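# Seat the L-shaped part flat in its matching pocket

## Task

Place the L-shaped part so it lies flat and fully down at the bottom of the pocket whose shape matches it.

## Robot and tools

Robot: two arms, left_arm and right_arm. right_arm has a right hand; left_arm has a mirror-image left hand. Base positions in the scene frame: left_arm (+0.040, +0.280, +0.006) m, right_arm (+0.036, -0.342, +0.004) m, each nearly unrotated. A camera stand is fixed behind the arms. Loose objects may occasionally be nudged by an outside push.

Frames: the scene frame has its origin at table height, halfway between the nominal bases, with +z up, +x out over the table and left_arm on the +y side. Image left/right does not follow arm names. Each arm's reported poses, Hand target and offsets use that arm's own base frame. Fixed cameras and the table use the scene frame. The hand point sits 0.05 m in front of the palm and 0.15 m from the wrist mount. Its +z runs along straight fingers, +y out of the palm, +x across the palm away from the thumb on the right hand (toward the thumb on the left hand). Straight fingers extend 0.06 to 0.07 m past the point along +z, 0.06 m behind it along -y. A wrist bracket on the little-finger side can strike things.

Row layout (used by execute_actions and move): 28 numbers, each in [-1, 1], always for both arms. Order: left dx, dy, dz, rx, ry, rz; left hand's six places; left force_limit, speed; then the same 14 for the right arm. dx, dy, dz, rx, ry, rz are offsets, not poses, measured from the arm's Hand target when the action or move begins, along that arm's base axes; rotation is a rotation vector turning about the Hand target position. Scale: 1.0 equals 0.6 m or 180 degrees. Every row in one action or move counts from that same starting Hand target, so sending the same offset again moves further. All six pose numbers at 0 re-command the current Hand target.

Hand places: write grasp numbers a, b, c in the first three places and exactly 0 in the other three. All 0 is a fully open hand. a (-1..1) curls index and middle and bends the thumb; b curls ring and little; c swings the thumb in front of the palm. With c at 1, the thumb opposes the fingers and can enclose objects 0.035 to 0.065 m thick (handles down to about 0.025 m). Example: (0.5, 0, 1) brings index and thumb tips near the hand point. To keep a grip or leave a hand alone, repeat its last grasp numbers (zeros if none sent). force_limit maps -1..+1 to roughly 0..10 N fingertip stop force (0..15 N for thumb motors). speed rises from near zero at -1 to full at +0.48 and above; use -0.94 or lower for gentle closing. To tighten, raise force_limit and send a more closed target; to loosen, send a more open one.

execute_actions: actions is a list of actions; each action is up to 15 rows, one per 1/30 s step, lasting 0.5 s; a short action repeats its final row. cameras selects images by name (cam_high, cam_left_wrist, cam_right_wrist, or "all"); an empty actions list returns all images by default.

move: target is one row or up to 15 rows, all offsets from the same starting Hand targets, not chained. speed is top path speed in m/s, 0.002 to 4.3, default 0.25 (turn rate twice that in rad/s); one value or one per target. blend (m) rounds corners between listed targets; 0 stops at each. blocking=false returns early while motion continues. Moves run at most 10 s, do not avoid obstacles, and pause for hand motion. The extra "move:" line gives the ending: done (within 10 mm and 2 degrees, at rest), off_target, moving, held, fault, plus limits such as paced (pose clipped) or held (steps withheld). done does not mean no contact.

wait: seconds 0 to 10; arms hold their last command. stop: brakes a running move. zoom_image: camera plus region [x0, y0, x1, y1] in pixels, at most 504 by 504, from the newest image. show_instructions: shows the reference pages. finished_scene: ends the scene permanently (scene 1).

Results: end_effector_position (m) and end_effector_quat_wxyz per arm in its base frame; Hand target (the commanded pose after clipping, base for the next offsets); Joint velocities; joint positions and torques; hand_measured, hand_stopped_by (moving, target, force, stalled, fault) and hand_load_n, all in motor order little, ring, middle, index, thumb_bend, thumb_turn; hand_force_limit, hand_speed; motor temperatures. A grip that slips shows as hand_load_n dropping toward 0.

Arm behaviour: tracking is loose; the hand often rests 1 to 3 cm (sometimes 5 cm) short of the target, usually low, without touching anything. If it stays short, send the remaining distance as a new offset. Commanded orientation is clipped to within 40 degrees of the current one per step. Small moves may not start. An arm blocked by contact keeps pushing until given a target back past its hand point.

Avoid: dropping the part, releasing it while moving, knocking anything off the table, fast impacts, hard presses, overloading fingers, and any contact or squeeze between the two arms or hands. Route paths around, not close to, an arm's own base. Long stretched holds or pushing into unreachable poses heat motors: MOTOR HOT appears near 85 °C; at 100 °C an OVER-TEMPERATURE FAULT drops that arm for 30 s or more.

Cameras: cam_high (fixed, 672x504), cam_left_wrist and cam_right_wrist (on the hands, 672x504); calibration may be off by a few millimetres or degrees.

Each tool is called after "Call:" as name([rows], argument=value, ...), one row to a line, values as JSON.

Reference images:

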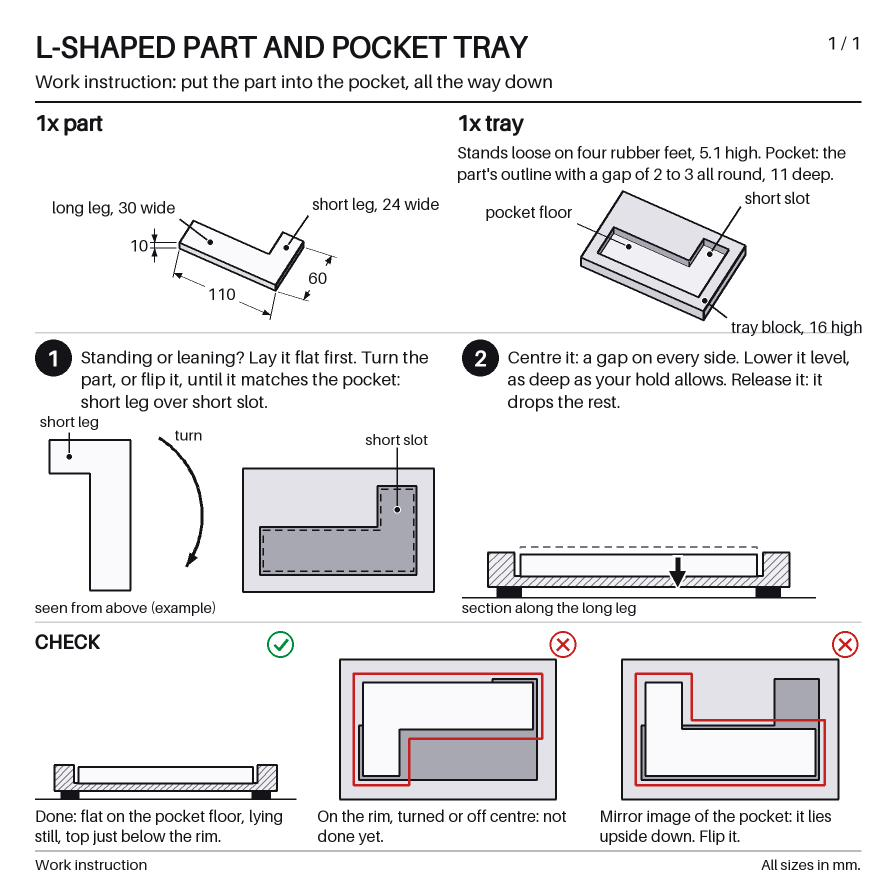

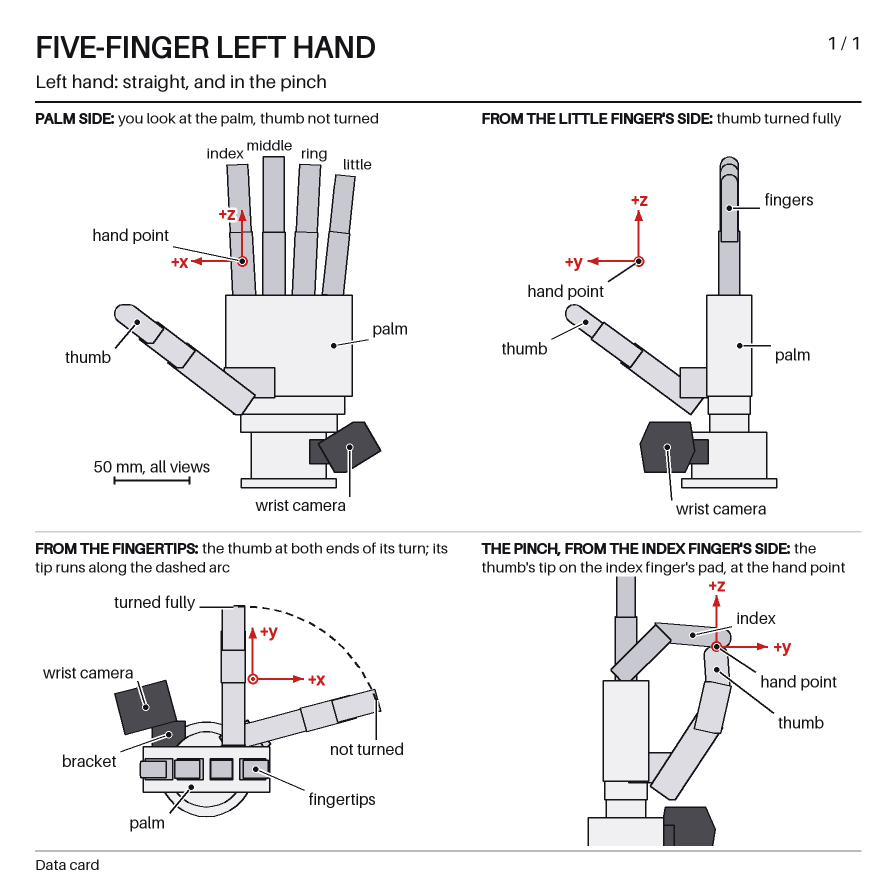

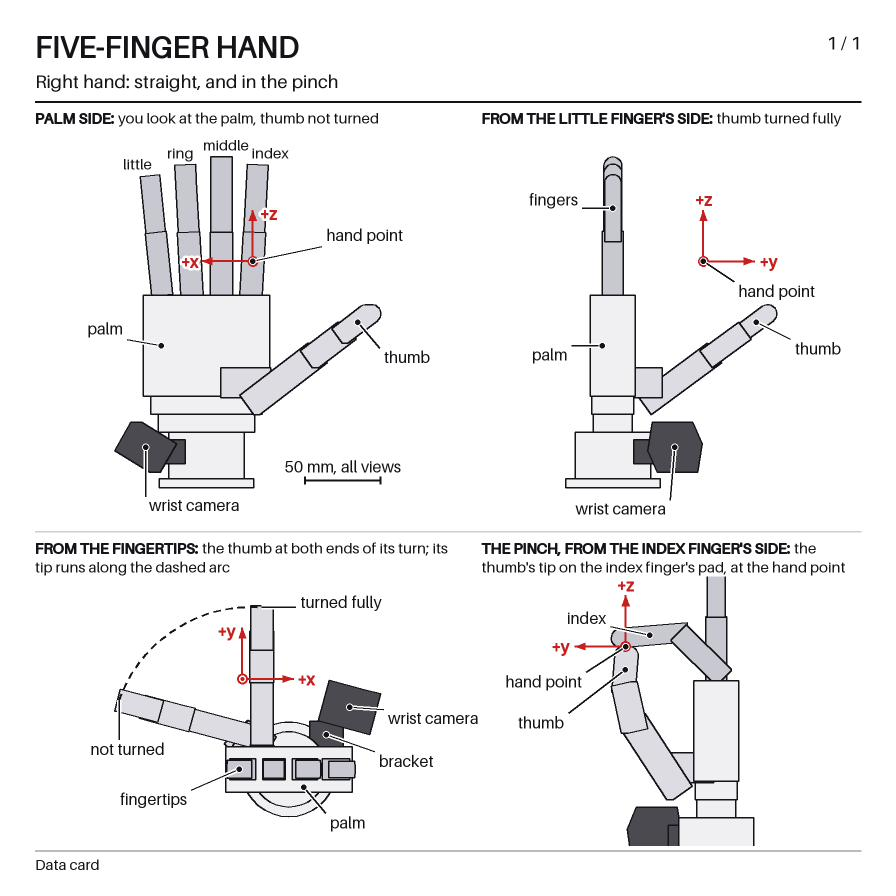

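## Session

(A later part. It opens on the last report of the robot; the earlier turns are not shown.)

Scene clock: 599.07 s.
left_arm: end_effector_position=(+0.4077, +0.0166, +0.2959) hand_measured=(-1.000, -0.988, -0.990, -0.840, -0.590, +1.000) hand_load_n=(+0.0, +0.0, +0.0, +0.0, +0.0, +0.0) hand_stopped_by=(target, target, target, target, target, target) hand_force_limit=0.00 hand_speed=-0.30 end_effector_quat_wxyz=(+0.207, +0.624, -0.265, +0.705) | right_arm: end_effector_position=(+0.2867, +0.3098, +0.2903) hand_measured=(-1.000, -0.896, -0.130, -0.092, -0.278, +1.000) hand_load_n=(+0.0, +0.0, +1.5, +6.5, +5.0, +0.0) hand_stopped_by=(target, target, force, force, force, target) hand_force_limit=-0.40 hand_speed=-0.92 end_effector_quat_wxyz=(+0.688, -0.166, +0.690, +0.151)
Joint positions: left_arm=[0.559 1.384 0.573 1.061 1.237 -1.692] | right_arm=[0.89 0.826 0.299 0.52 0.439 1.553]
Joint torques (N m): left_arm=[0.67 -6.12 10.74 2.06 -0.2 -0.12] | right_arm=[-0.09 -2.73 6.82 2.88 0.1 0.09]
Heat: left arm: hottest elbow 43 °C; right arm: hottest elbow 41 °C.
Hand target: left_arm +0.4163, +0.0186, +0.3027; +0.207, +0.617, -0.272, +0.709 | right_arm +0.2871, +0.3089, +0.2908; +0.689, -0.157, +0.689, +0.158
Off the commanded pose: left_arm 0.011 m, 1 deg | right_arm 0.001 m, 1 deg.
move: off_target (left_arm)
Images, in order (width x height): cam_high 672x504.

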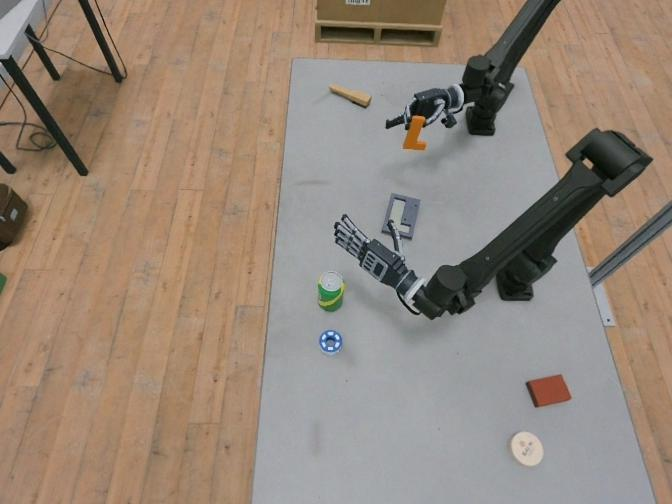

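Call:
move(target=[-0.118,-0.3523,-0.1378,-0.0161,0.0483,0.035, 0.08,0,1,0,0,0, 0,-0.3, 0.1333,0,0,0,0,0, 0.7,0,1,0,0,0, -0.4,-0.92], speed=0.15, cameras=["all"])

Scene clock: 616.00 s.
left_arm: end_effector_position=(+0.3501, -0.1908, +0.2200) hand_measured=(-1.000, -0.988, -0.990, -0.840, -0.590, +1.000) hand_load_n=(+0.0, +0.0, +0.0, +0.0, +0.0, -0.5) hand_stopped_by=(target, target, target, target, target, target) hand_force_limit=0.00 hand_speed=-0.30 end_effector_quat_wxyz=(+0.202, +0.681, -0.200, +0.675) | right_arm: end_effector_position=(+0.3538, +0.3045, +0.2611) hand_measured=(-1.000, -0.896, -0.130, -0.092, -0.278, +1.000) hand_load_n=(+0.0, +0.0, +2.0, +6.5, +5.0, +0.0) hand_stopped_by=(target, target, force, force, force, target) hand_force_limit=-0.40 hand_speed=-0.92 end_effector_quat_wxyz=(+0.671, -0.175, +0.705, +0.145)
Joint positions: left_arm=[-0.154 1.15 0.19 0.95 0.423 -1.572] | right_arm=[0.674 1.062 0.36 0.645 0.218 1.553]
Joint torques (N m): left_arm=[0.73 -4.25 6.58 2.82 -0.08 0.02] | right_arm=[-0.97 -4.89 9.84 2.99 -0.17 0.11]
Heat: left arm: hottest elbow 43 °C; right arm: hottest elbow 42 °C.
Hand target: left_arm +0.3455, -0.1928, +0.2201; +0.203, +0.677, -0.203, +0.677 | right_arm +0.3669, +0.3090, +0.2909; +0.689, -0.157, +0.689, +0.158
Off the commanded pose: left_arm 0.005 m, 1 deg | right_arm 0.033 m, 4 deg.
move: off_target (right_arm)
camera_calibration:
cam_left_wrist: T_world_to_cam=[[0.553828, 0.806165, 0.208259, -0.0863356], [-0.543809, 0.160814, 0.823657, 0.0346411], [0.630513, -0.569417, 0.527464, -0.334638], [0, 0, 0, 1]] pos_world=[0.277647, -0.126519, 0.165957]
cam_right_wrist: T_world_to_cam=[[-0.461688, 0.852553, -0.244946, -0.0339909], [-0.51654, -0.0339058, 0.855592, -0.03012], [0.721132, 0.52154, 0.456031, -0.415043], [0, 0, 0, 1]] pos_world=[0.26805, 0.24442, 0.206717]

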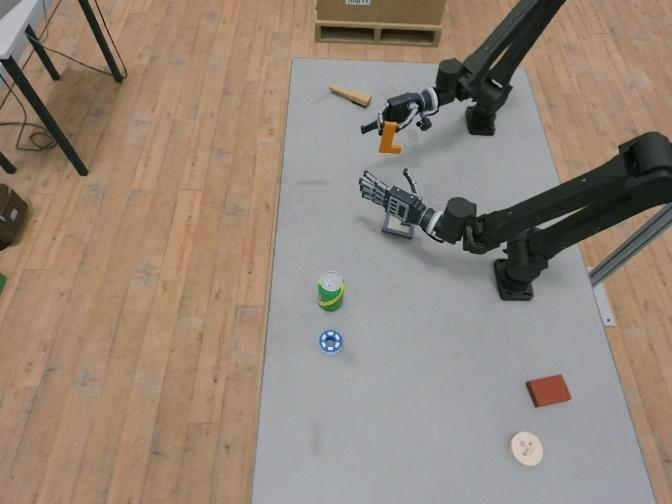

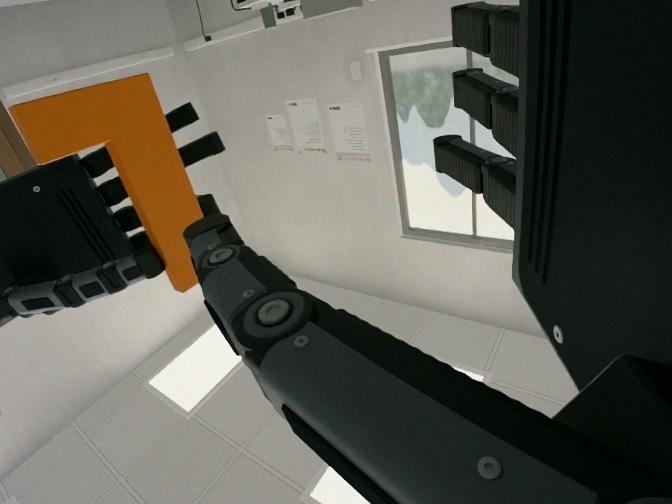

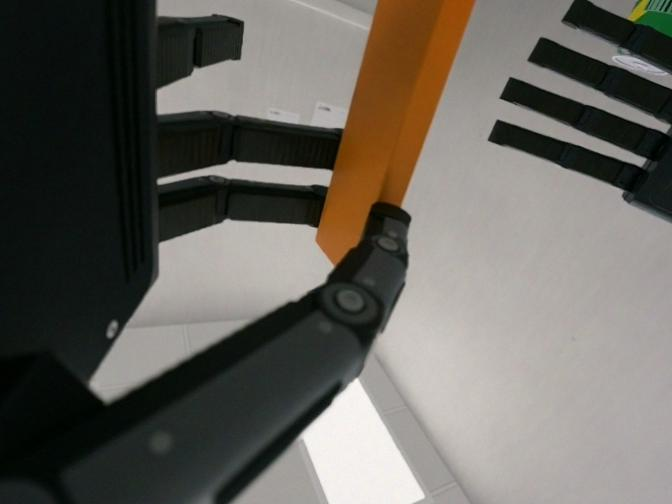

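Call:
zoom_image(camera="cam_left_wrist", region=[0, 50, 260, 310])

Scaled by 1.938 from the camera's 672x504 image, which has a finer 960x720 frame.

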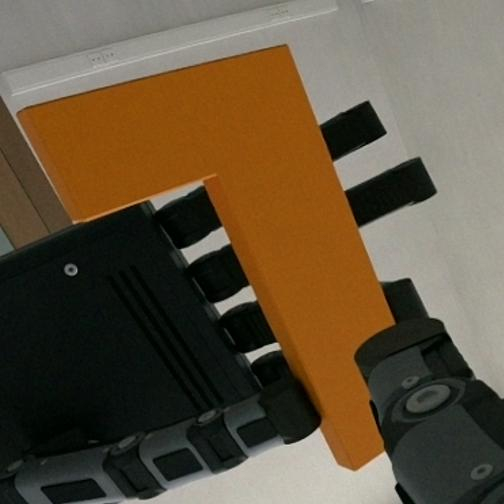

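Call:
move(target=[-0.0188,-0.1203,-0.0385,0,-0.0106,0, 0.08,0,1,0,0,0, 0,-0.3, 0,0,0,0,0,0, 0.7,0,1,0,0,0, -0.4,-0.92], speed=0.1, cameras=["all"])

Scene clock: 667.33 s.
left_arm: end_effector_position=(+0.3343, -0.2613, +0.1977) hand_measured=(-1.000, -0.988, -0.990, -0.840, -0.590, +1.000) hand_load_n=(+0.0, +0.0, +0.0, +0.0, +0.0, -0.5) hand_stopped_by=(target, target, target, target, target, target) hand_force_limit=0.00 hand_speed=-0.30 end_effector_quat_wxyz=(+0.201, +0.670, -0.201, +0.686) | right_arm: end_effector_position=(+0.3538, +0.3045, +0.2611) hand_measured=(-1.000, -0.896, -0.130, -0.092, -0.278, +1.000) hand_load_n=(+0.0, +0.0, +2.0, +6.5, +5.0, +0.0) hand_stopped_by=(target, target, force, force, force, target) hand_force_limit=-0.40 hand_speed=-0.92 end_effector_quat_wxyz=(+0.671, -0.175, +0.705, +0.145)
Joint positions: left_arm=[-0.472 1.367 0.184 1.206 0.104 -1.566] | right_arm=[0.674 1.062 0.36 0.645 0.218 1.553]
Joint torques (N m): left_arm=[0.73 -4.13 6.01 2.97 -0.1 0.11] | right_arm=[-0.85 -4.84 9.87 2.99 -0.18 0.1]
Heat: left arm: hottest elbow 41 °C; right arm: hottest elbow 46 °C.
Hand target: left_arm +0.3342, -0.2650, +0.1970; +0.200, +0.666, -0.206, +0.689 | right_arm +0.3669, +0.3090, +0.2909; +0.689, -0.157, +0.689, +0.158
Off the commanded pose: left_arm 0.004 m, 1 deg | right_arm 0.033 m, 4 deg.
move: off_target (right_arm)
camera_calibration:
cam_left_wrist: T_world_to_cam=[[0.54683, 0.807435, 0.221415, -0.0159905], [-0.570243, 0.16555, 0.804622, 0.0694613], [0.613025, -0.566252, 0.550962, -0.351119], [0, 0, 0, 1]] pos_world=[0.263599, -0.19741, 0.141104]
cam_right_wrist: T_world_to_cam=[[-0.461688, 0.852553, -0.244946, -0.0339909], [-0.51654, -0.0339058, 0.855592, -0.03012], [0.721132, 0.52154, 0.456031, -0.415043], [0, 0, 0, 1]] pos_world=[0.26805, 0.24442, 0.206717]

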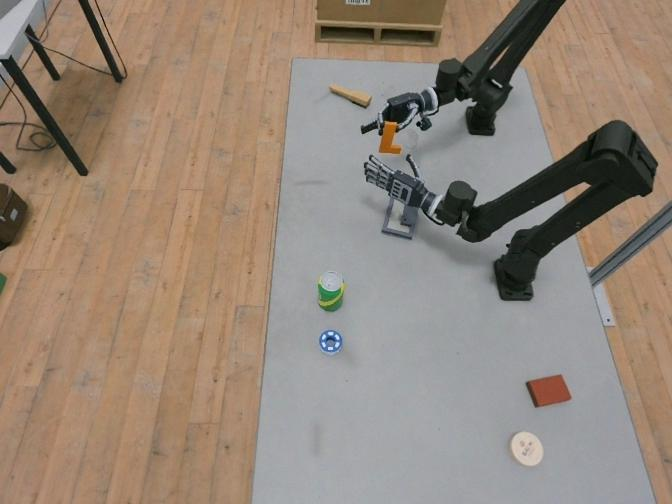

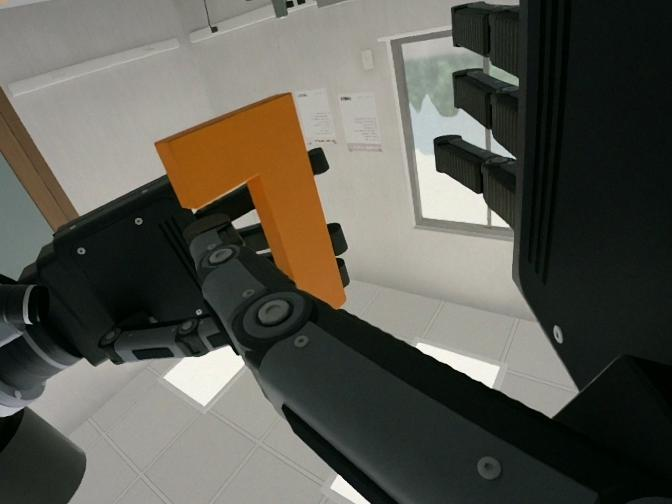

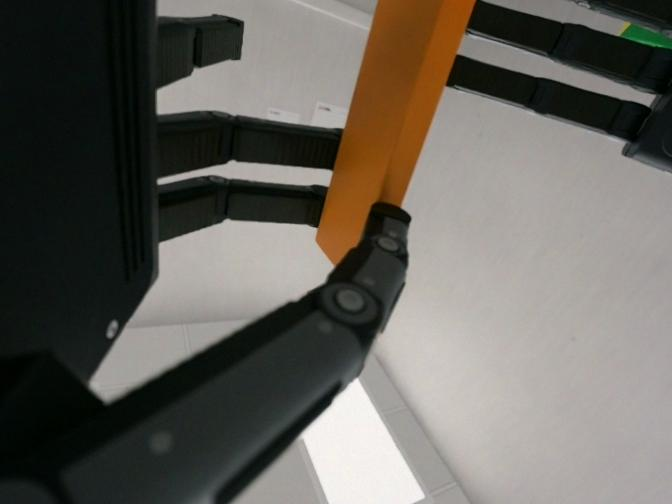

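Call:
zoom_image(camera="cam_left_wrist", region=[140, 80, 360, 310])

Scaled by 2.191 from the camera's 672x504 image, which has a finer 960x720 frame.

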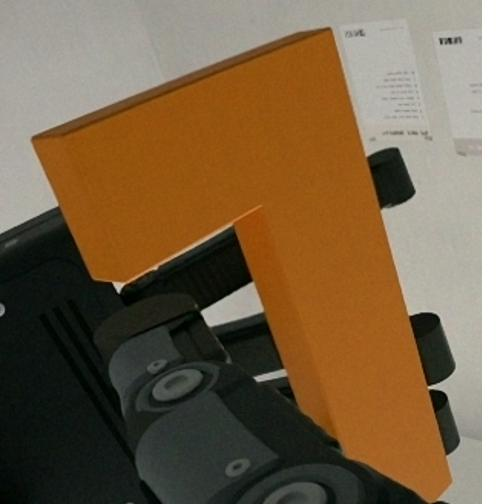

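Call:
zoom_image(camera="cam_left_wrist", region=[145, 80, 225, 220])

Call:
zoom_image(camera="cam_left_wrist", region=[230, 80, 360, 190])

Scaled by 3.600 from the camera's 672x504 image, which has a finer 960x720 frame.

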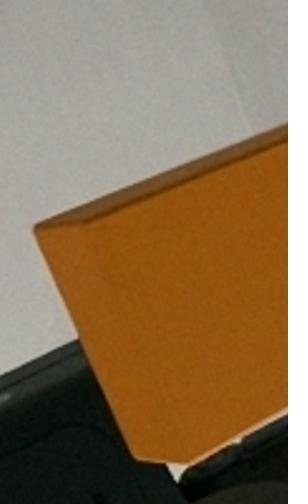

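Scaled by 3.877 from the camera's 672x504 image, which has a finer 960x720 frame.

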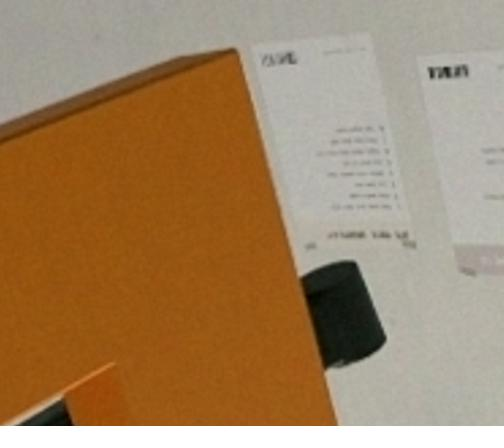

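Call:
move(target=[0.008,-0.067,-0.0062,0,-0.008,0, 0.08,0,1,0,0,0, 0,-0.3, 0,0,0,0,0,0, 0.7,0,1,0,0,0, -0.4,-0.92], speed=0.05, cameras=["all"])

Scene clock: 706.30 s.
left_arm: end_effector_position=(+0.3311, -0.2955, +0.1833) hand_measured=(-1.000, -0.988, -0.990, -0.840, -0.590, +1.000) hand_load_n=(+0.0, -0.5, +0.0, +0.0, +0.0, +0.0) hand_stopped_by=(target, target, target, target, target, target) hand_force_limit=0.00 hand_speed=-0.30 end_effector_quat_wxyz=(+0.195, +0.671, -0.207, +0.685) | right_arm: end_effector_position=(+0.3538, +0.3045, +0.2611) hand_measured=(-1.000, -0.896, -0.130, -0.092, -0.278, +1.000) hand_load_n=(+0.0, +0.0, +2.0, +6.5, +5.0, +0.0) hand_stopped_by=(target, target, force, force, force, target) hand_force_limit=-0.40 hand_speed=-0.92 end_effector_quat_wxyz=(+0.671, -0.175, +0.705, +0.145)
Joint positions: left_arm=[-0.601 1.478 0.217 1.276 -0.024 -1.548] | right_arm=[0.674 1.062 0.36 0.645 0.218 1.553]
Joint torques (N m): left_arm=[0.73 -4.95 7.91 2.95 -0.11 0.13] | right_arm=[-0.79 -4.95 9.85 2.93 -0.18 0.09]
Heat: left arm: hottest elbow 40 °C; right arm: hottest elbow 48 °C.
Hand target: left_arm +0.3390, -0.3052, +0.1932; +0.197, +0.657, -0.209, +0.697 | right_arm +0.3669, +0.3090, +0.2909; +0.689, -0.157, +0.689, +0.158
Off the commanded pose: left_arm 0.016 m, 2 deg | right_arm 0.033 m, 4 deg.
move: off_target (left_arm, right_arm)
camera_calibration:
cam_left_wrist: T_world_to_cam=[[0.546868, 0.803449, 0.235381, 0.0128174], [-0.571236, 0.152542, 0.806486, 0.0810972], [0.612066, -0.5755, 0.542379, -0.361366], [0, 0, 0, 1]] pos_world=[0.260496, -0.230635, 0.127577]
cam_right_wrist: T_world_to_cam=[[-0.461688, 0.852553, -0.244946, -0.0339909], [-0.51654, -0.0339058, 0.855592, -0.03012], [0.721132, 0.52154, 0.456031, -0.415043], [0, 0, 0, 1]] pos_world=[0.26805, 0.24442, 0.206717]

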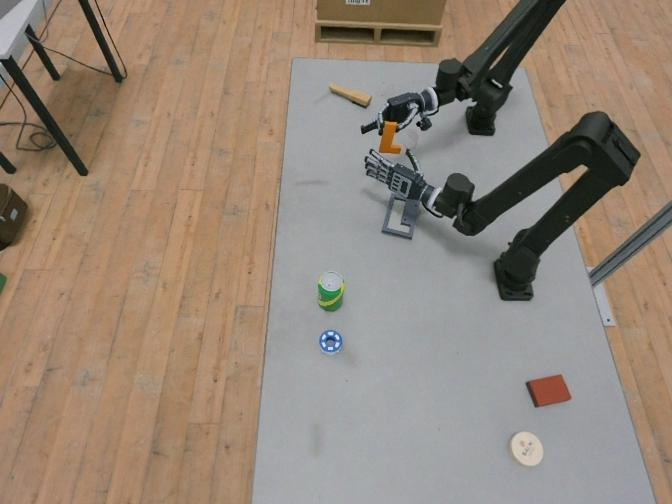

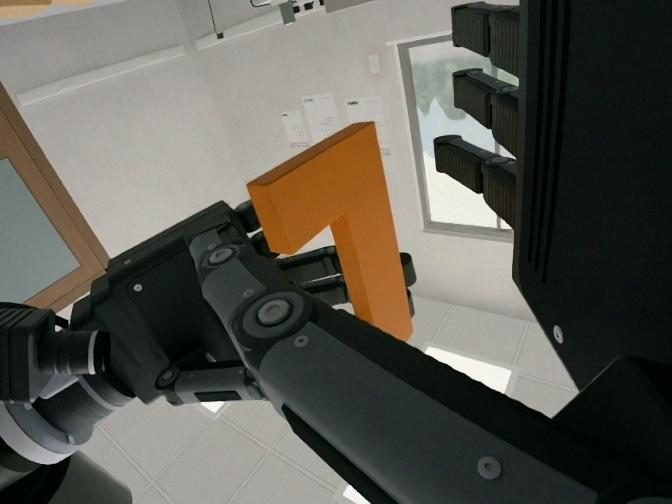

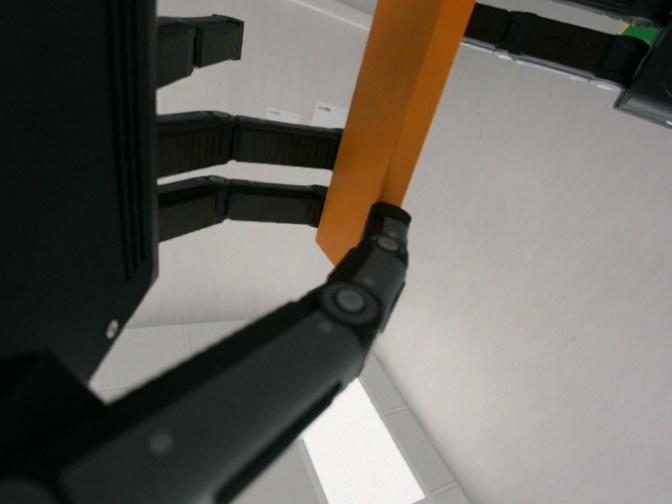

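Call:
move(target=[0.0083,0,0.0178,0,0,0, 0.08,0,1,0,0,0, 0,-0.3, 0,0,0,0,0,0, 0.7,0,1,0,0,0, -0.4,-0.92], speed=0.05, cameras=["cam_left_wrist"])

Scene clock: 714.87 s.
left_arm: end_effector_position=(+0.3338, -0.2991, +0.1855) hand_measured=(-1.000, -0.988, -0.990, -0.840, -0.590, +1.000) hand_load_n=(+0.0, +0.0, +0.0, +0.0, +0.0, +0.0) hand_stopped_by=(target, target, target, target, target, target) hand_force_limit=0.00 hand_speed=-0.30 end_effector_quat_wxyz=(+0.196, +0.673, -0.211, +0.681) | right_arm: end_effector_position=(+0.3538, +0.3045, +0.2611) hand_measured=(-1.000, -0.896, -0.130, -0.092, -0.278, +1.000) hand_load_n=(+0.0, +0.0, +2.0, +6.5, +5.0, +0.0) hand_stopped_by=(target, target, force, force, force, target) hand_force_limit=-0.40 hand_speed=-0.92 end_effector_quat_wxyz=(+0.671, -0.175, +0.705, +0.145)
Joint positions: left_arm=[-0.601 1.457 0.23 1.232 -0.017 -1.548] | right_arm=[0.674 1.062 0.36 0.645 0.218 1.553]
Joint torques (N m): left_arm=[1.55 -7.18 8.35 1.92 0.04 0.11] | right_arm=[-0.73 -5.13 9.78 2.89 -0.17 0.1]
Heat: left arm: hottest elbow 40 °C; right arm: hottest elbow 48 °C.
Hand target: left_arm +0.3439, -0.3052, +0.2038; +0.197, +0.657, -0.209, +0.697 | right_arm +0.3669, +0.3090, +0.2909; +0.689, -0.157, +0.689, +0.158
Off the commanded pose: left_arm 0.022 m, 3 deg | right_arm 0.033 m, 4 deg.
move: off_target (left_arm, right_arm)
camera_calibration:
cam_left_wrist: T_world_to_cam=[[0.554151, 0.798313, 0.235823, 0.00956946], [-0.564054, 0.151771, 0.81167, 0.0778772], [0.612176, -0.582805, 0.534396, -0.367005], [0, 0, 0, 1]] pos_world=[0.263295, -0.233351, 0.130659]
Images, in order (width x height): cam_left_wrist 672x504.

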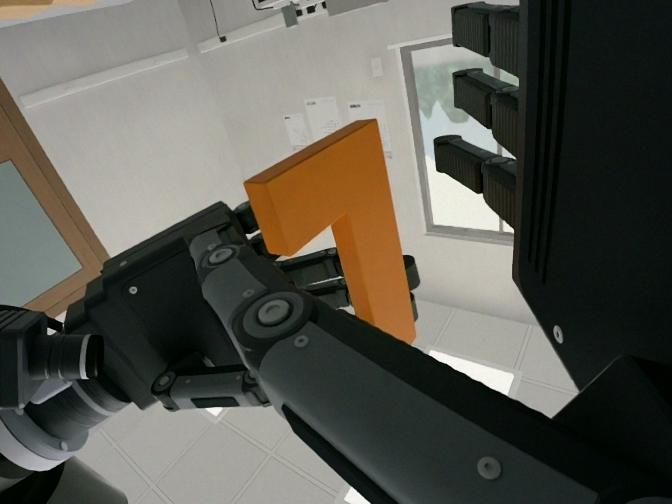

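Call:
move(target=[0.01,0,0.018,0,0,0, 0.08,0,1,0,0,0, 0,-0.3, 0,0,0,0,0,0, 0.7,0,1,0,0,0, -0.4,-0.92], speed=0.05, cameras=["cam_left_wrist"])

Scene clock: 719.17 s.
left_arm: end_effector_position=(+0.3377, -0.3007, +0.1943) hand_measured=(-1.000, -0.988, -0.990, -0.840, -0.590, +1.000) hand_load_n=(+0.0, +0.0, +0.0, +0.0, +0.0, -0.5) hand_stopped_by=(target, target, target, target, target, target) hand_force_limit=0.00 hand_speed=-0.30 end_effector_quat_wxyz=(+0.198, +0.673, -0.213, +0.680) | right_arm: end_effector_position=(+0.3538, +0.3045, +0.2611) hand_measured=(-1.000, -0.896, -0.130, -0.092, -0.278, +1.000) hand_load_n=(+0.0, +0.0, +2.0, +6.5, +5.0, +0.0) hand_stopped_by=(target, target, force, force, force, target) hand_force_limit=-0.40 hand_speed=-0.92 end_effector_quat_wxyz=(+0.671, -0.175, +0.705, +0.145)
Joint positions: left_arm=[-0.593 1.41 0.246 1.166 -0.004 -1.548] | right_arm=[0.674 1.062 0.36 0.645 0.218 1.553]
Joint torques (N m): left_arm=[1.9 -6.95 9.14 1.81 0.04 0.1] | right_arm=[-0.97 -4.72 9.85 3.04 -0.18 0.1]
Heat: left arm: hottest elbow 40 °C; right arm: hottest elbow 48 °C.
Hand target: left_arm +0.3499, -0.3052, +0.2147; +0.197, +0.657, -0.209, +0.697 | right_arm +0.3669, +0.3090, +0.2909; +0.689, -0.157, +0.689, +0.158
Off the commanded pose: left_arm 0.024 m, 3 deg | right_arm 0.033 m, 4 deg.
move: off_target (left_arm, right_arm)
camera_calibration:
cam_left_wrist: T_world_to_cam=[[0.558947, 0.794975, 0.235783, 0.00406068], [-0.561383, 0.153522, 0.813191, 0.0724715], [0.610269, -0.586895, 0.532096, -0.375203], [0, 0, 0, 1]] pos_world=[0.267389, -0.234559, 0.139753]
Images, in order (width x height): cam_left_wrist 672x504.

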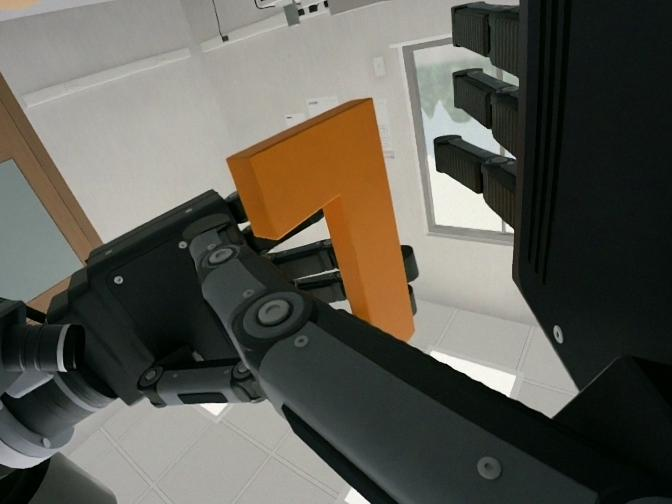

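Call:
zoom_image(camera="cam_left_wrist", region=[170, 80, 440, 350])

Scaled by 1.867 from the camera's 672x504 image, which has a finer 960x720 frame.

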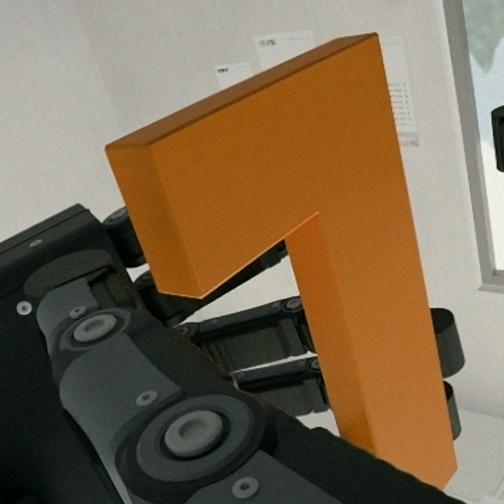

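Call:
move(target=[0.005,-0.01,0,0,0,0, 0.08,0,1,0,0,0, 0,-0.3, 0,0,0,0,0,0, 0.7,0,1,0,0,0, -0.4,-0.92], speed=0.05, cameras=["cam_left_wrist"])

Scene clock: 744.63 s.
left_arm: end_effector_position=(+0.3430, -0.3023, +0.2003) hand_measured=(-1.000, -0.988, -0.990, -0.840, -0.590, +1.000) hand_load_n=(+0.0, +0.0, +0.0, +0.0, +0.0, +0.0) hand_stopped_by=(target, target, target, target, target, target) hand_force_limit=0.00 hand_speed=-0.30 end_effector_quat_wxyz=(+0.196, +0.670, -0.208, +0.685) | right_arm: end_effector_position=(+0.3538, +0.3045, +0.2611) hand_measured=(-1.000, -0.896, -0.130, -0.092, -0.278, +1.000) hand_load_n=(+0.0, +0.0, +1.5, +6.5, +5.0, +0.0) hand_stopped_by=(target, target, force, force, force, target) hand_force_limit=-0.40 hand_speed=-0.92 end_effector_quat_wxyz=(+0.671, -0.175, +0.705, +0.145)
Joint positions: left_arm=[-0.593 1.41 0.261 1.165 -0.013 -1.548] | right_arm=[0.674 1.062 0.36 0.645 0.218 1.553]
Joint torques (N m): left_arm=[1.03 -6.07 9.35 1.94 -0.09 0.11] | right_arm=[-0.85 -5.13 9.85 2.99 -0.18 0.09]
Heat: left arm: hottest elbow 41 °C; right arm: hottest elbow 49 °C.
Hand target: left_arm +0.3530, -0.3112, +0.2148; +0.197, +0.657, -0.208, +0.697 | right_arm +0.3669, +0.3090, +0.2909; +0.689, -0.157, +0.689, +0.158
Off the commanded pose: left_arm 0.020 m, 2 deg | right_arm 0.033 m, 4 deg.
move: off_target (left_arm, right_arm)
camera_calibration:
cam_left_wrist: T_world_to_cam=[[0.549536, 0.801476, 0.235894, 0.0060726], [-0.571903, 0.155038, 0.805538, 0.0763896], [0.609047, -0.57758, 0.543565, -0.381641], [0, 0, 0, 1]] pos_world=[0.272787, -0.237139, 0.144479]
Images, in order (width x height): cam_left_wrist 672x504.

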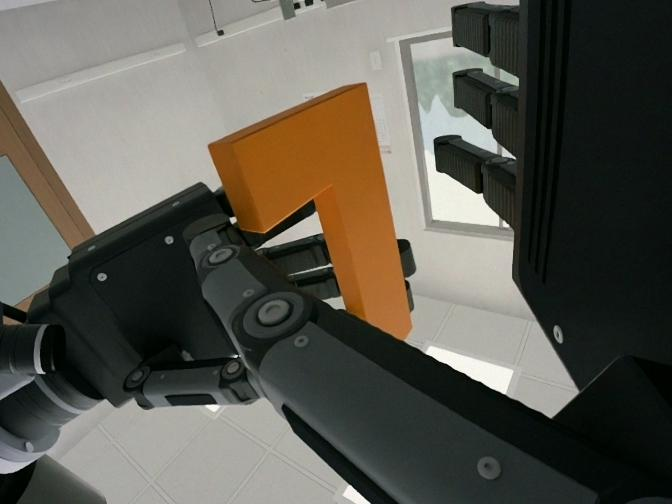

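Call:
move(target=[-0.003,-0.005,-0.014,0,0,0, 0.08,0,1,0,0,0, 0,-0.3, 0,0,0,0,0,0, 0.7,0,1,0,0,0, -0.4,-0.92], speed=0.05, cameras=["cam_left_wrist"])

Scene clock: 749.20 s.
left_arm: end_effector_position=(+0.3433, -0.3042, +0.1948) hand_measured=(-1.000, -0.988, -0.990, -0.840, -0.590, +1.000) hand_load_n=(+0.5, +0.0, +0.0, +0.0, +0.0, +0.0) hand_stopped_by=(target, target, target, target, target, target) hand_force_limit=0.00 hand_speed=-0.30 end_effector_quat_wxyz=(+0.195, +0.671, -0.207, +0.685) | right_arm: end_effector_position=(+0.3538, +0.3045, +0.2611) hand_measured=(-1.000, -0.896, -0.130, -0.092, -0.278, +1.000) hand_load_n=(+0.0, +0.0, +2.0, +6.5, +5.0, +0.0) hand_stopped_by=(target, target, force, force, force, target) hand_force_limit=-0.40 hand_speed=-0.92 end_effector_quat_wxyz=(+0.671, -0.175, +0.705, +0.145)
Joint positions: left_arm=[-0.602 1.439 0.261 1.191 -0.025 -1.548] | right_arm=[0.674 1.062 0.36 0.645 0.218 1.553]
Joint torques (N m): left_arm=[0.67 -5.13 8.75 3 -0.1 0.11] | right_arm=[-0.85 -4.84 9.8 2.96 -0.18 0.08]
Heat: left arm: hottest elbow 41 °C; right arm: hottest elbow 49 °C.
Hand target: left_arm +0.3511, -0.3142, +0.2063; +0.197, +0.657, -0.209, +0.697 | right_arm +0.3669, +0.3090, +0.2909; +0.689, -0.157, +0.689, +0.158
Off the commanded pose: left_arm 0.017 m, 2 deg | right_arm 0.033 m, 4 deg.
move: off_target (left_arm, right_arm)
camera_calibration:
cam_left_wrist: T_world_to_cam=[[0.546792, 0.803391, 0.235757, 0.0102563], [-0.570461, 0.151368, 0.807256, 0.0793471], [0.612856, -0.575891, 0.54107, -0.380256], [0, 0, 0, 1]] pos_world=[0.272698, -0.239236, 0.139274]
Images, in order (width x height): cam_left_wrist 672x504.

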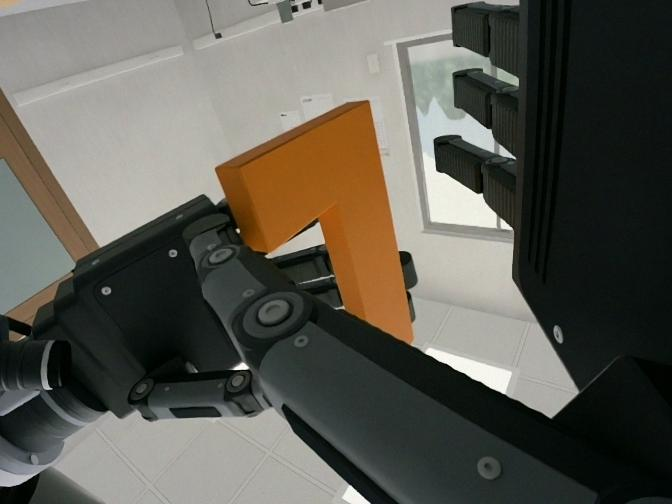

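Call:
move(target=[0,0,0,0,0,0, 0.6,0,1,0,0,0, -0.4,-0.92, 0,0,0,0,0,0, 0.7,0,1,0,0,0, -0.4,-0.92], speed=0.05, cameras=["all"])

Scene clock: 755.17 s.
left_arm: end_effector_position=(+0.3409, -0.3066, +0.1952) hand_measured=(-1.000, -0.910, -0.490, -0.482, -0.402, +1.000) hand_load_n=(+0.0, +0.0, +3.0, +2.5, +6.0, +1.5) hand_stopped_by=(target, target, force, force, force, target) hand_force_limit=-0.40 hand_speed=-0.92 end_effector_quat_wxyz=(+0.197, +0.670, -0.210, +0.684) | right_arm: end_effector_position=(+0.3551, +0.3049, +0.2627) hand_measured=(-1.000, -0.896, -0.130, -0.092, -0.278, +1.000) hand_load_n=(+0.0, +0.0, +3.0, +5.0, +5.5, -1.5) hand_stopped_by=(target, target, force, force, force, target) hand_force_limit=-0.40 hand_speed=-0.92 end_effector_quat_wxyz=(+0.672, -0.174, +0.705, +0.145)
Joint positions: left_arm=[-0.608 1.439 0.261 1.193 -0.023 -1.547] | right_arm=[0.673 1.065 0.364 0.646 0.218 1.553]
Joint torques (N m): left_arm=[1.14 -5.19 8.76 2.82 -0.19 0.09] | right_arm=[-0.91 -5.07 9.62 2.95 -0.16 0.08]
Heat: left arm: hottest elbow 41 °C; right arm: hottest elbow 49 °C.
Hand target: left_arm +0.3511, -0.3142, +0.2063; +0.197, +0.657, -0.209, +0.697 | right_arm +0.3669, +0.3090, +0.2911; +0.689, -0.157, +0.689, +0.158
Off the commanded pose: left_arm 0.017 m, 2 deg | right_arm 0.031 m, 4 deg.
move: off_target (left_arm, right_arm)
camera_calibration:
cam_left_wrist: T_world_to_cam=[[0.55326, 0.798616, 0.23689, 0.00951631], [-0.570882, 0.156413, 0.805996, 0.0799022], [0.606628, -0.581161, 0.542452, -0.380184], [0, 0, 0, 1]] pos_world=[0.27098, -0.241046, 0.139576]
cam_right_wrist: T_world_to_cam=[[-0.460126, 0.853531, -0.244478, -0.0343363], [-0.518675, -0.0349232, 0.854258, -0.0293292], [0.720598, 0.519871, 0.458774, -0.417099], [0, 0, 0, 1]] pos_world=[0.269549, 0.245121, 0.208014]

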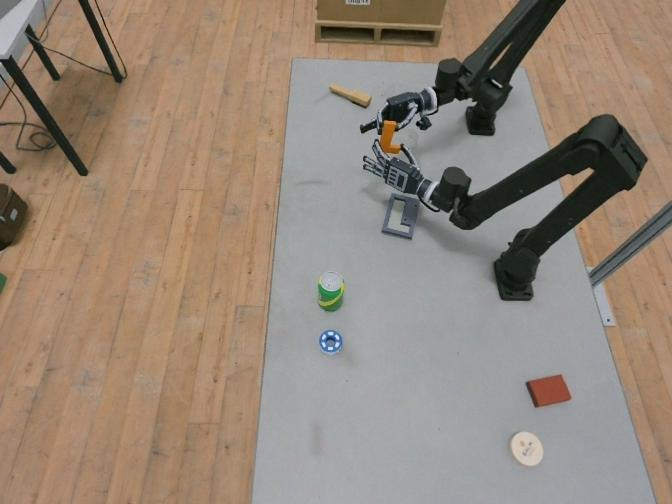

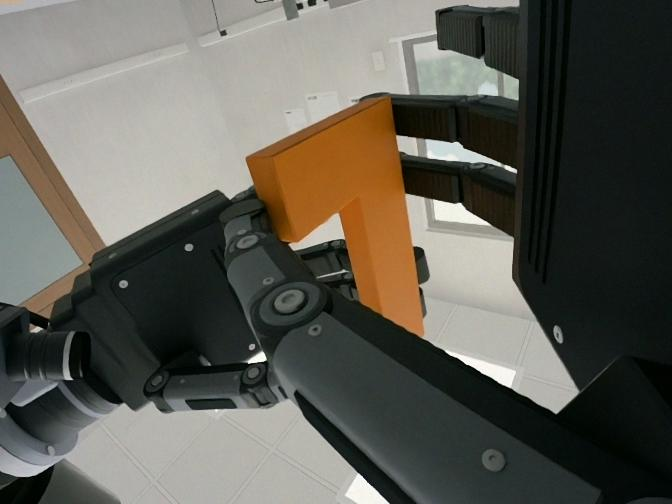

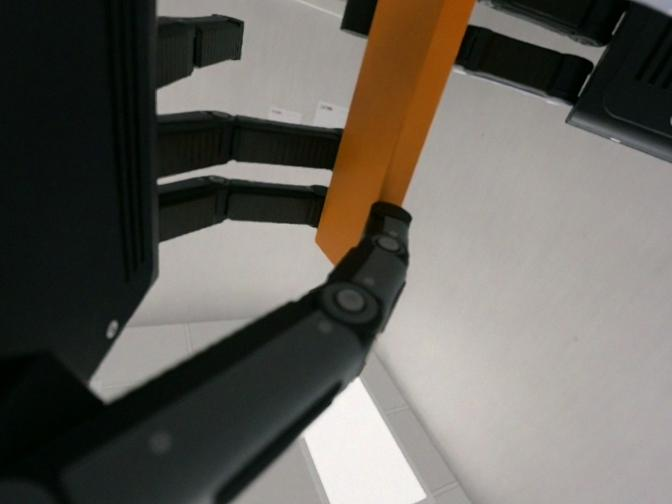

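Call:
zoom_image(camera="cam_left_wrist", region=[200, 60, 470, 330])

Scaled by 1.867 from the camera's 672x504 image, which has a finer 960x720 frame.

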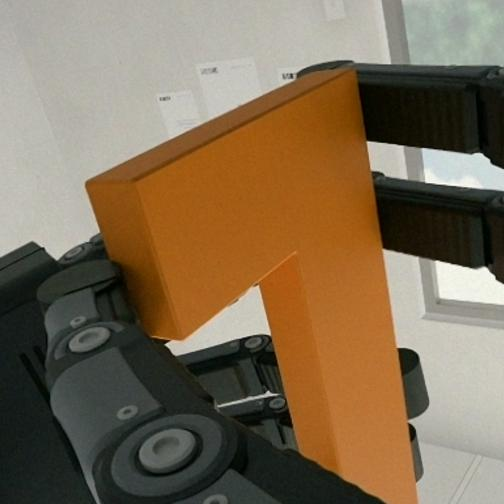

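Call:
move(target=[0,0,0,0,0,0, 0.6,0,1,0,0,0, -0.4,-0.92, 0,0,0,0,0,0, 0.15,0,1,0,0,0, -0.4,-0.7], speed=0.05, cameras=["cam_left_wrist","cam_right_wrist"])

Scene clock: 764.70 s.
left_arm: end_effector_position=(+0.3414, -0.3062, +0.1950) hand_measured=(-1.000, -0.910, -0.490, -0.482, -0.402, +1.000) hand_load_n=(+0.0, +0.0, +3.5, +2.5, +5.0, +0.5) hand_stopped_by=(target, target, force, force, force, target) hand_force_limit=-0.40 hand_speed=-0.92 end_effector_quat_wxyz=(+0.196, +0.670, -0.210, +0.685) | right_arm: end_effector_position=(+0.3550, +0.3050, +0.2628) hand_measured=(-1.000, -0.978, -0.850, -0.700, -0.538, +1.000) hand_load_n=(+0.0, +0.0, +0.0, +0.0, +0.0, -0.5) hand_stopped_by=(target, target, target, target, target, target) hand_force_limit=-0.40 hand_speed=-0.70 end_effector_quat_wxyz=(+0.672, -0.174, +0.705, +0.146)
Joint positions: left_arm=[-0.608 1.439 0.261 1.193 -0.026 -1.546] | right_arm=[0.673 1.065 0.364 0.646 0.217 1.554]
Joint torques (N m): left_arm=[1.2 -5.13 8.76 2.84 -0.09 0.1] | right_arm=[-0.85 -5.19 9.65 2.96 -0.13 0.07]
Motor temperatures (°C): left_arm=[34 26 41 29 31 24] | right_arm=[32 32 51 30 25 28]
Heat: left arm: hottest elbow 41 °C; right arm: hottest elbow 51 °C.
Hand target: left_arm +0.3511, -0.3143, +0.2062; +0.197, +0.657, -0.209, +0.697 | right_arm +0.3670, +0.3090, +0.2911; +0.689, -0.157, +0.689, +0.158
Off the commanded pose: left_arm 0.017 m, 2 deg | right_arm 0.031 m, 4 deg.
move: off_target (left_arm, right_arm)
camera_calibration:
cam_left_wrist: T_world_to_cam=[[0.55091, 0.800158, 0.23716, 0.0102043], [-0.571204, 0.154333, 0.806168, 0.0797695], [0.60846, -0.579593, 0.542077, -0.38021], [0, 0, 0, 1]] pos_world=[0.271285, -0.240843, 0.139375]
cam_right_wrist: T_world_to_cam=[[-0.460912, 0.853555, -0.242909, -0.0345639], [-0.517998, -0.0365074, 0.854602, -0.0293279], [0.720582, 0.519723, 0.458966, -0.417125], [0, 0, 0, 1]] pos_world=[0.26945, 0.24522, 0.208114]
Images, in order (width x height): cam_left_wrist 672x504, cam_right_wrist 672x504.

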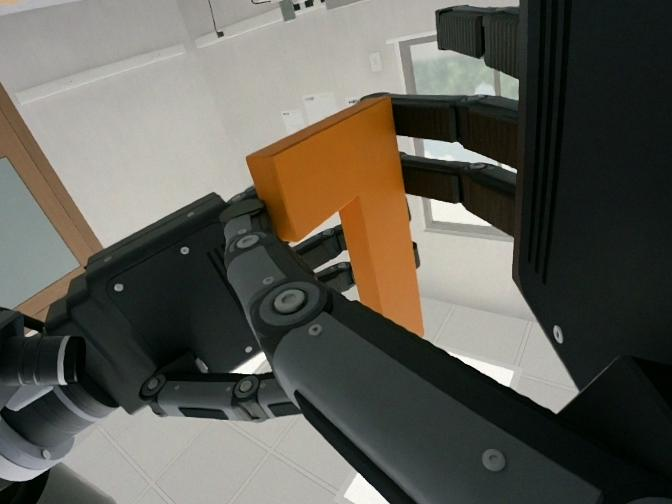

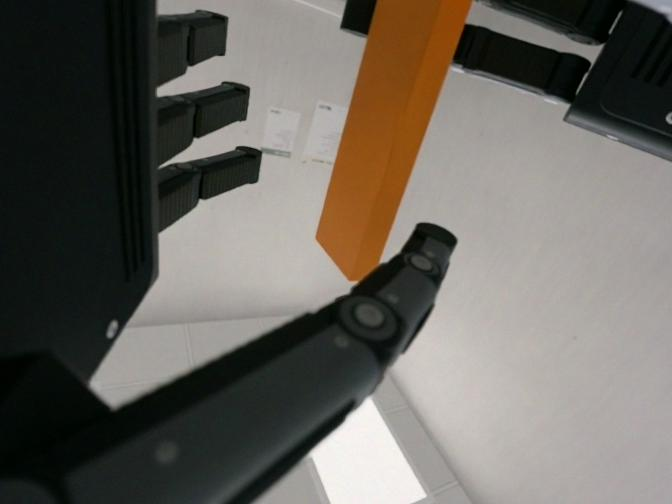

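Call:
move(target=[0,0,0,0,0,0, 0.6,0,1,0,0,0, -0.4,-0.92, -0.01,-0.28,-0.03,0,0,0, 0.15,0,1,0,0,0, -0.4,-0.7], speed=0.12, cameras=["cam_high","cam_left_wrist"])

Scene clock: 771.13 s.
left_arm: end_effector_position=(+0.3414, -0.3062, +0.1950) hand_measured=(-1.000, -0.910, -0.490, -0.482, -0.402, +1.000) hand_load_n=(+0.0, +0.0, +3.5, +2.5, +5.5, +0.5) hand_stopped_by=(target, target, force, force, force, target) hand_force_limit=-0.40 hand_speed=-0.92 end_effector_quat_wxyz=(+0.196, +0.670, -0.210, +0.685) | right_arm: end_effector_position=(+0.3613, +0.1442, +0.2743) hand_measured=(-1.000, -0.978, -0.850, -0.700, -0.538, +1.000) hand_load_n=(+0.0, +0.0, +0.0, +0.0, +0.0, +0.0) hand_stopped_by=(target, target, target, target, target, target) hand_force_limit=-0.40 hand_speed=-0.70 end_effector_quat_wxyz=(+0.692, -0.165, +0.685, +0.154)
Joint positions: left_arm=[-0.608 1.439 0.261 1.193 -0.026 -1.546] | right_arm=[0.023 0.862 0.251 0.618 -0.432 1.556]
Joint torques (N m): left_arm=[1.14 -5.19 8.75 2.84 -0.09 0.09] | right_arm=[-0.91 -3.78 6.52 1.95 -0.18 0.07]
Heat: left arm: hottest elbow 41 °C; right arm: hottest elbow 51 °C.
Hand target: left_arm +0.3511, -0.3143, +0.2062; +0.197, +0.657, -0.209, +0.697 | right_arm +0.3610, +0.1410, +0.2730; +0.689, -0.157, +0.689, +0.158
Off the commanded pose: left_arm 0.017 m, 2 deg | right_arm 0.003 m, 1 deg.
move: off_target (left_arm)
camera_calibration:
cam_left_wrist: T_world_to_cam=[[0.55091, 0.800158, 0.23716, 0.0102043], [-0.571204, 0.154333, 0.806168, 0.0797695], [0.60846, -0.579593, 0.542077, -0.38021], [0, 0, 0, 1]] pos_world=[0.271285, -0.240843, 0.139375]
Images, in order (width x height): cam_high 672x504, cam_left_wrist 672x504.

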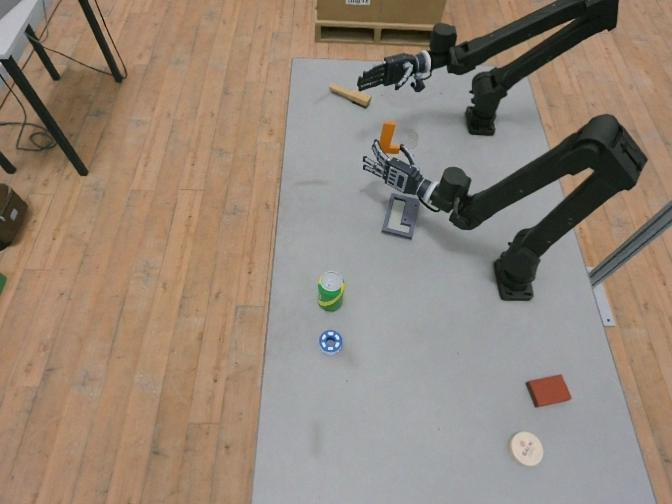

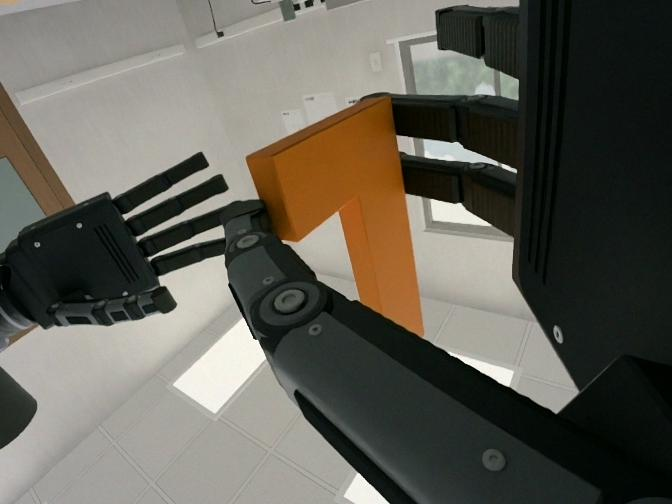

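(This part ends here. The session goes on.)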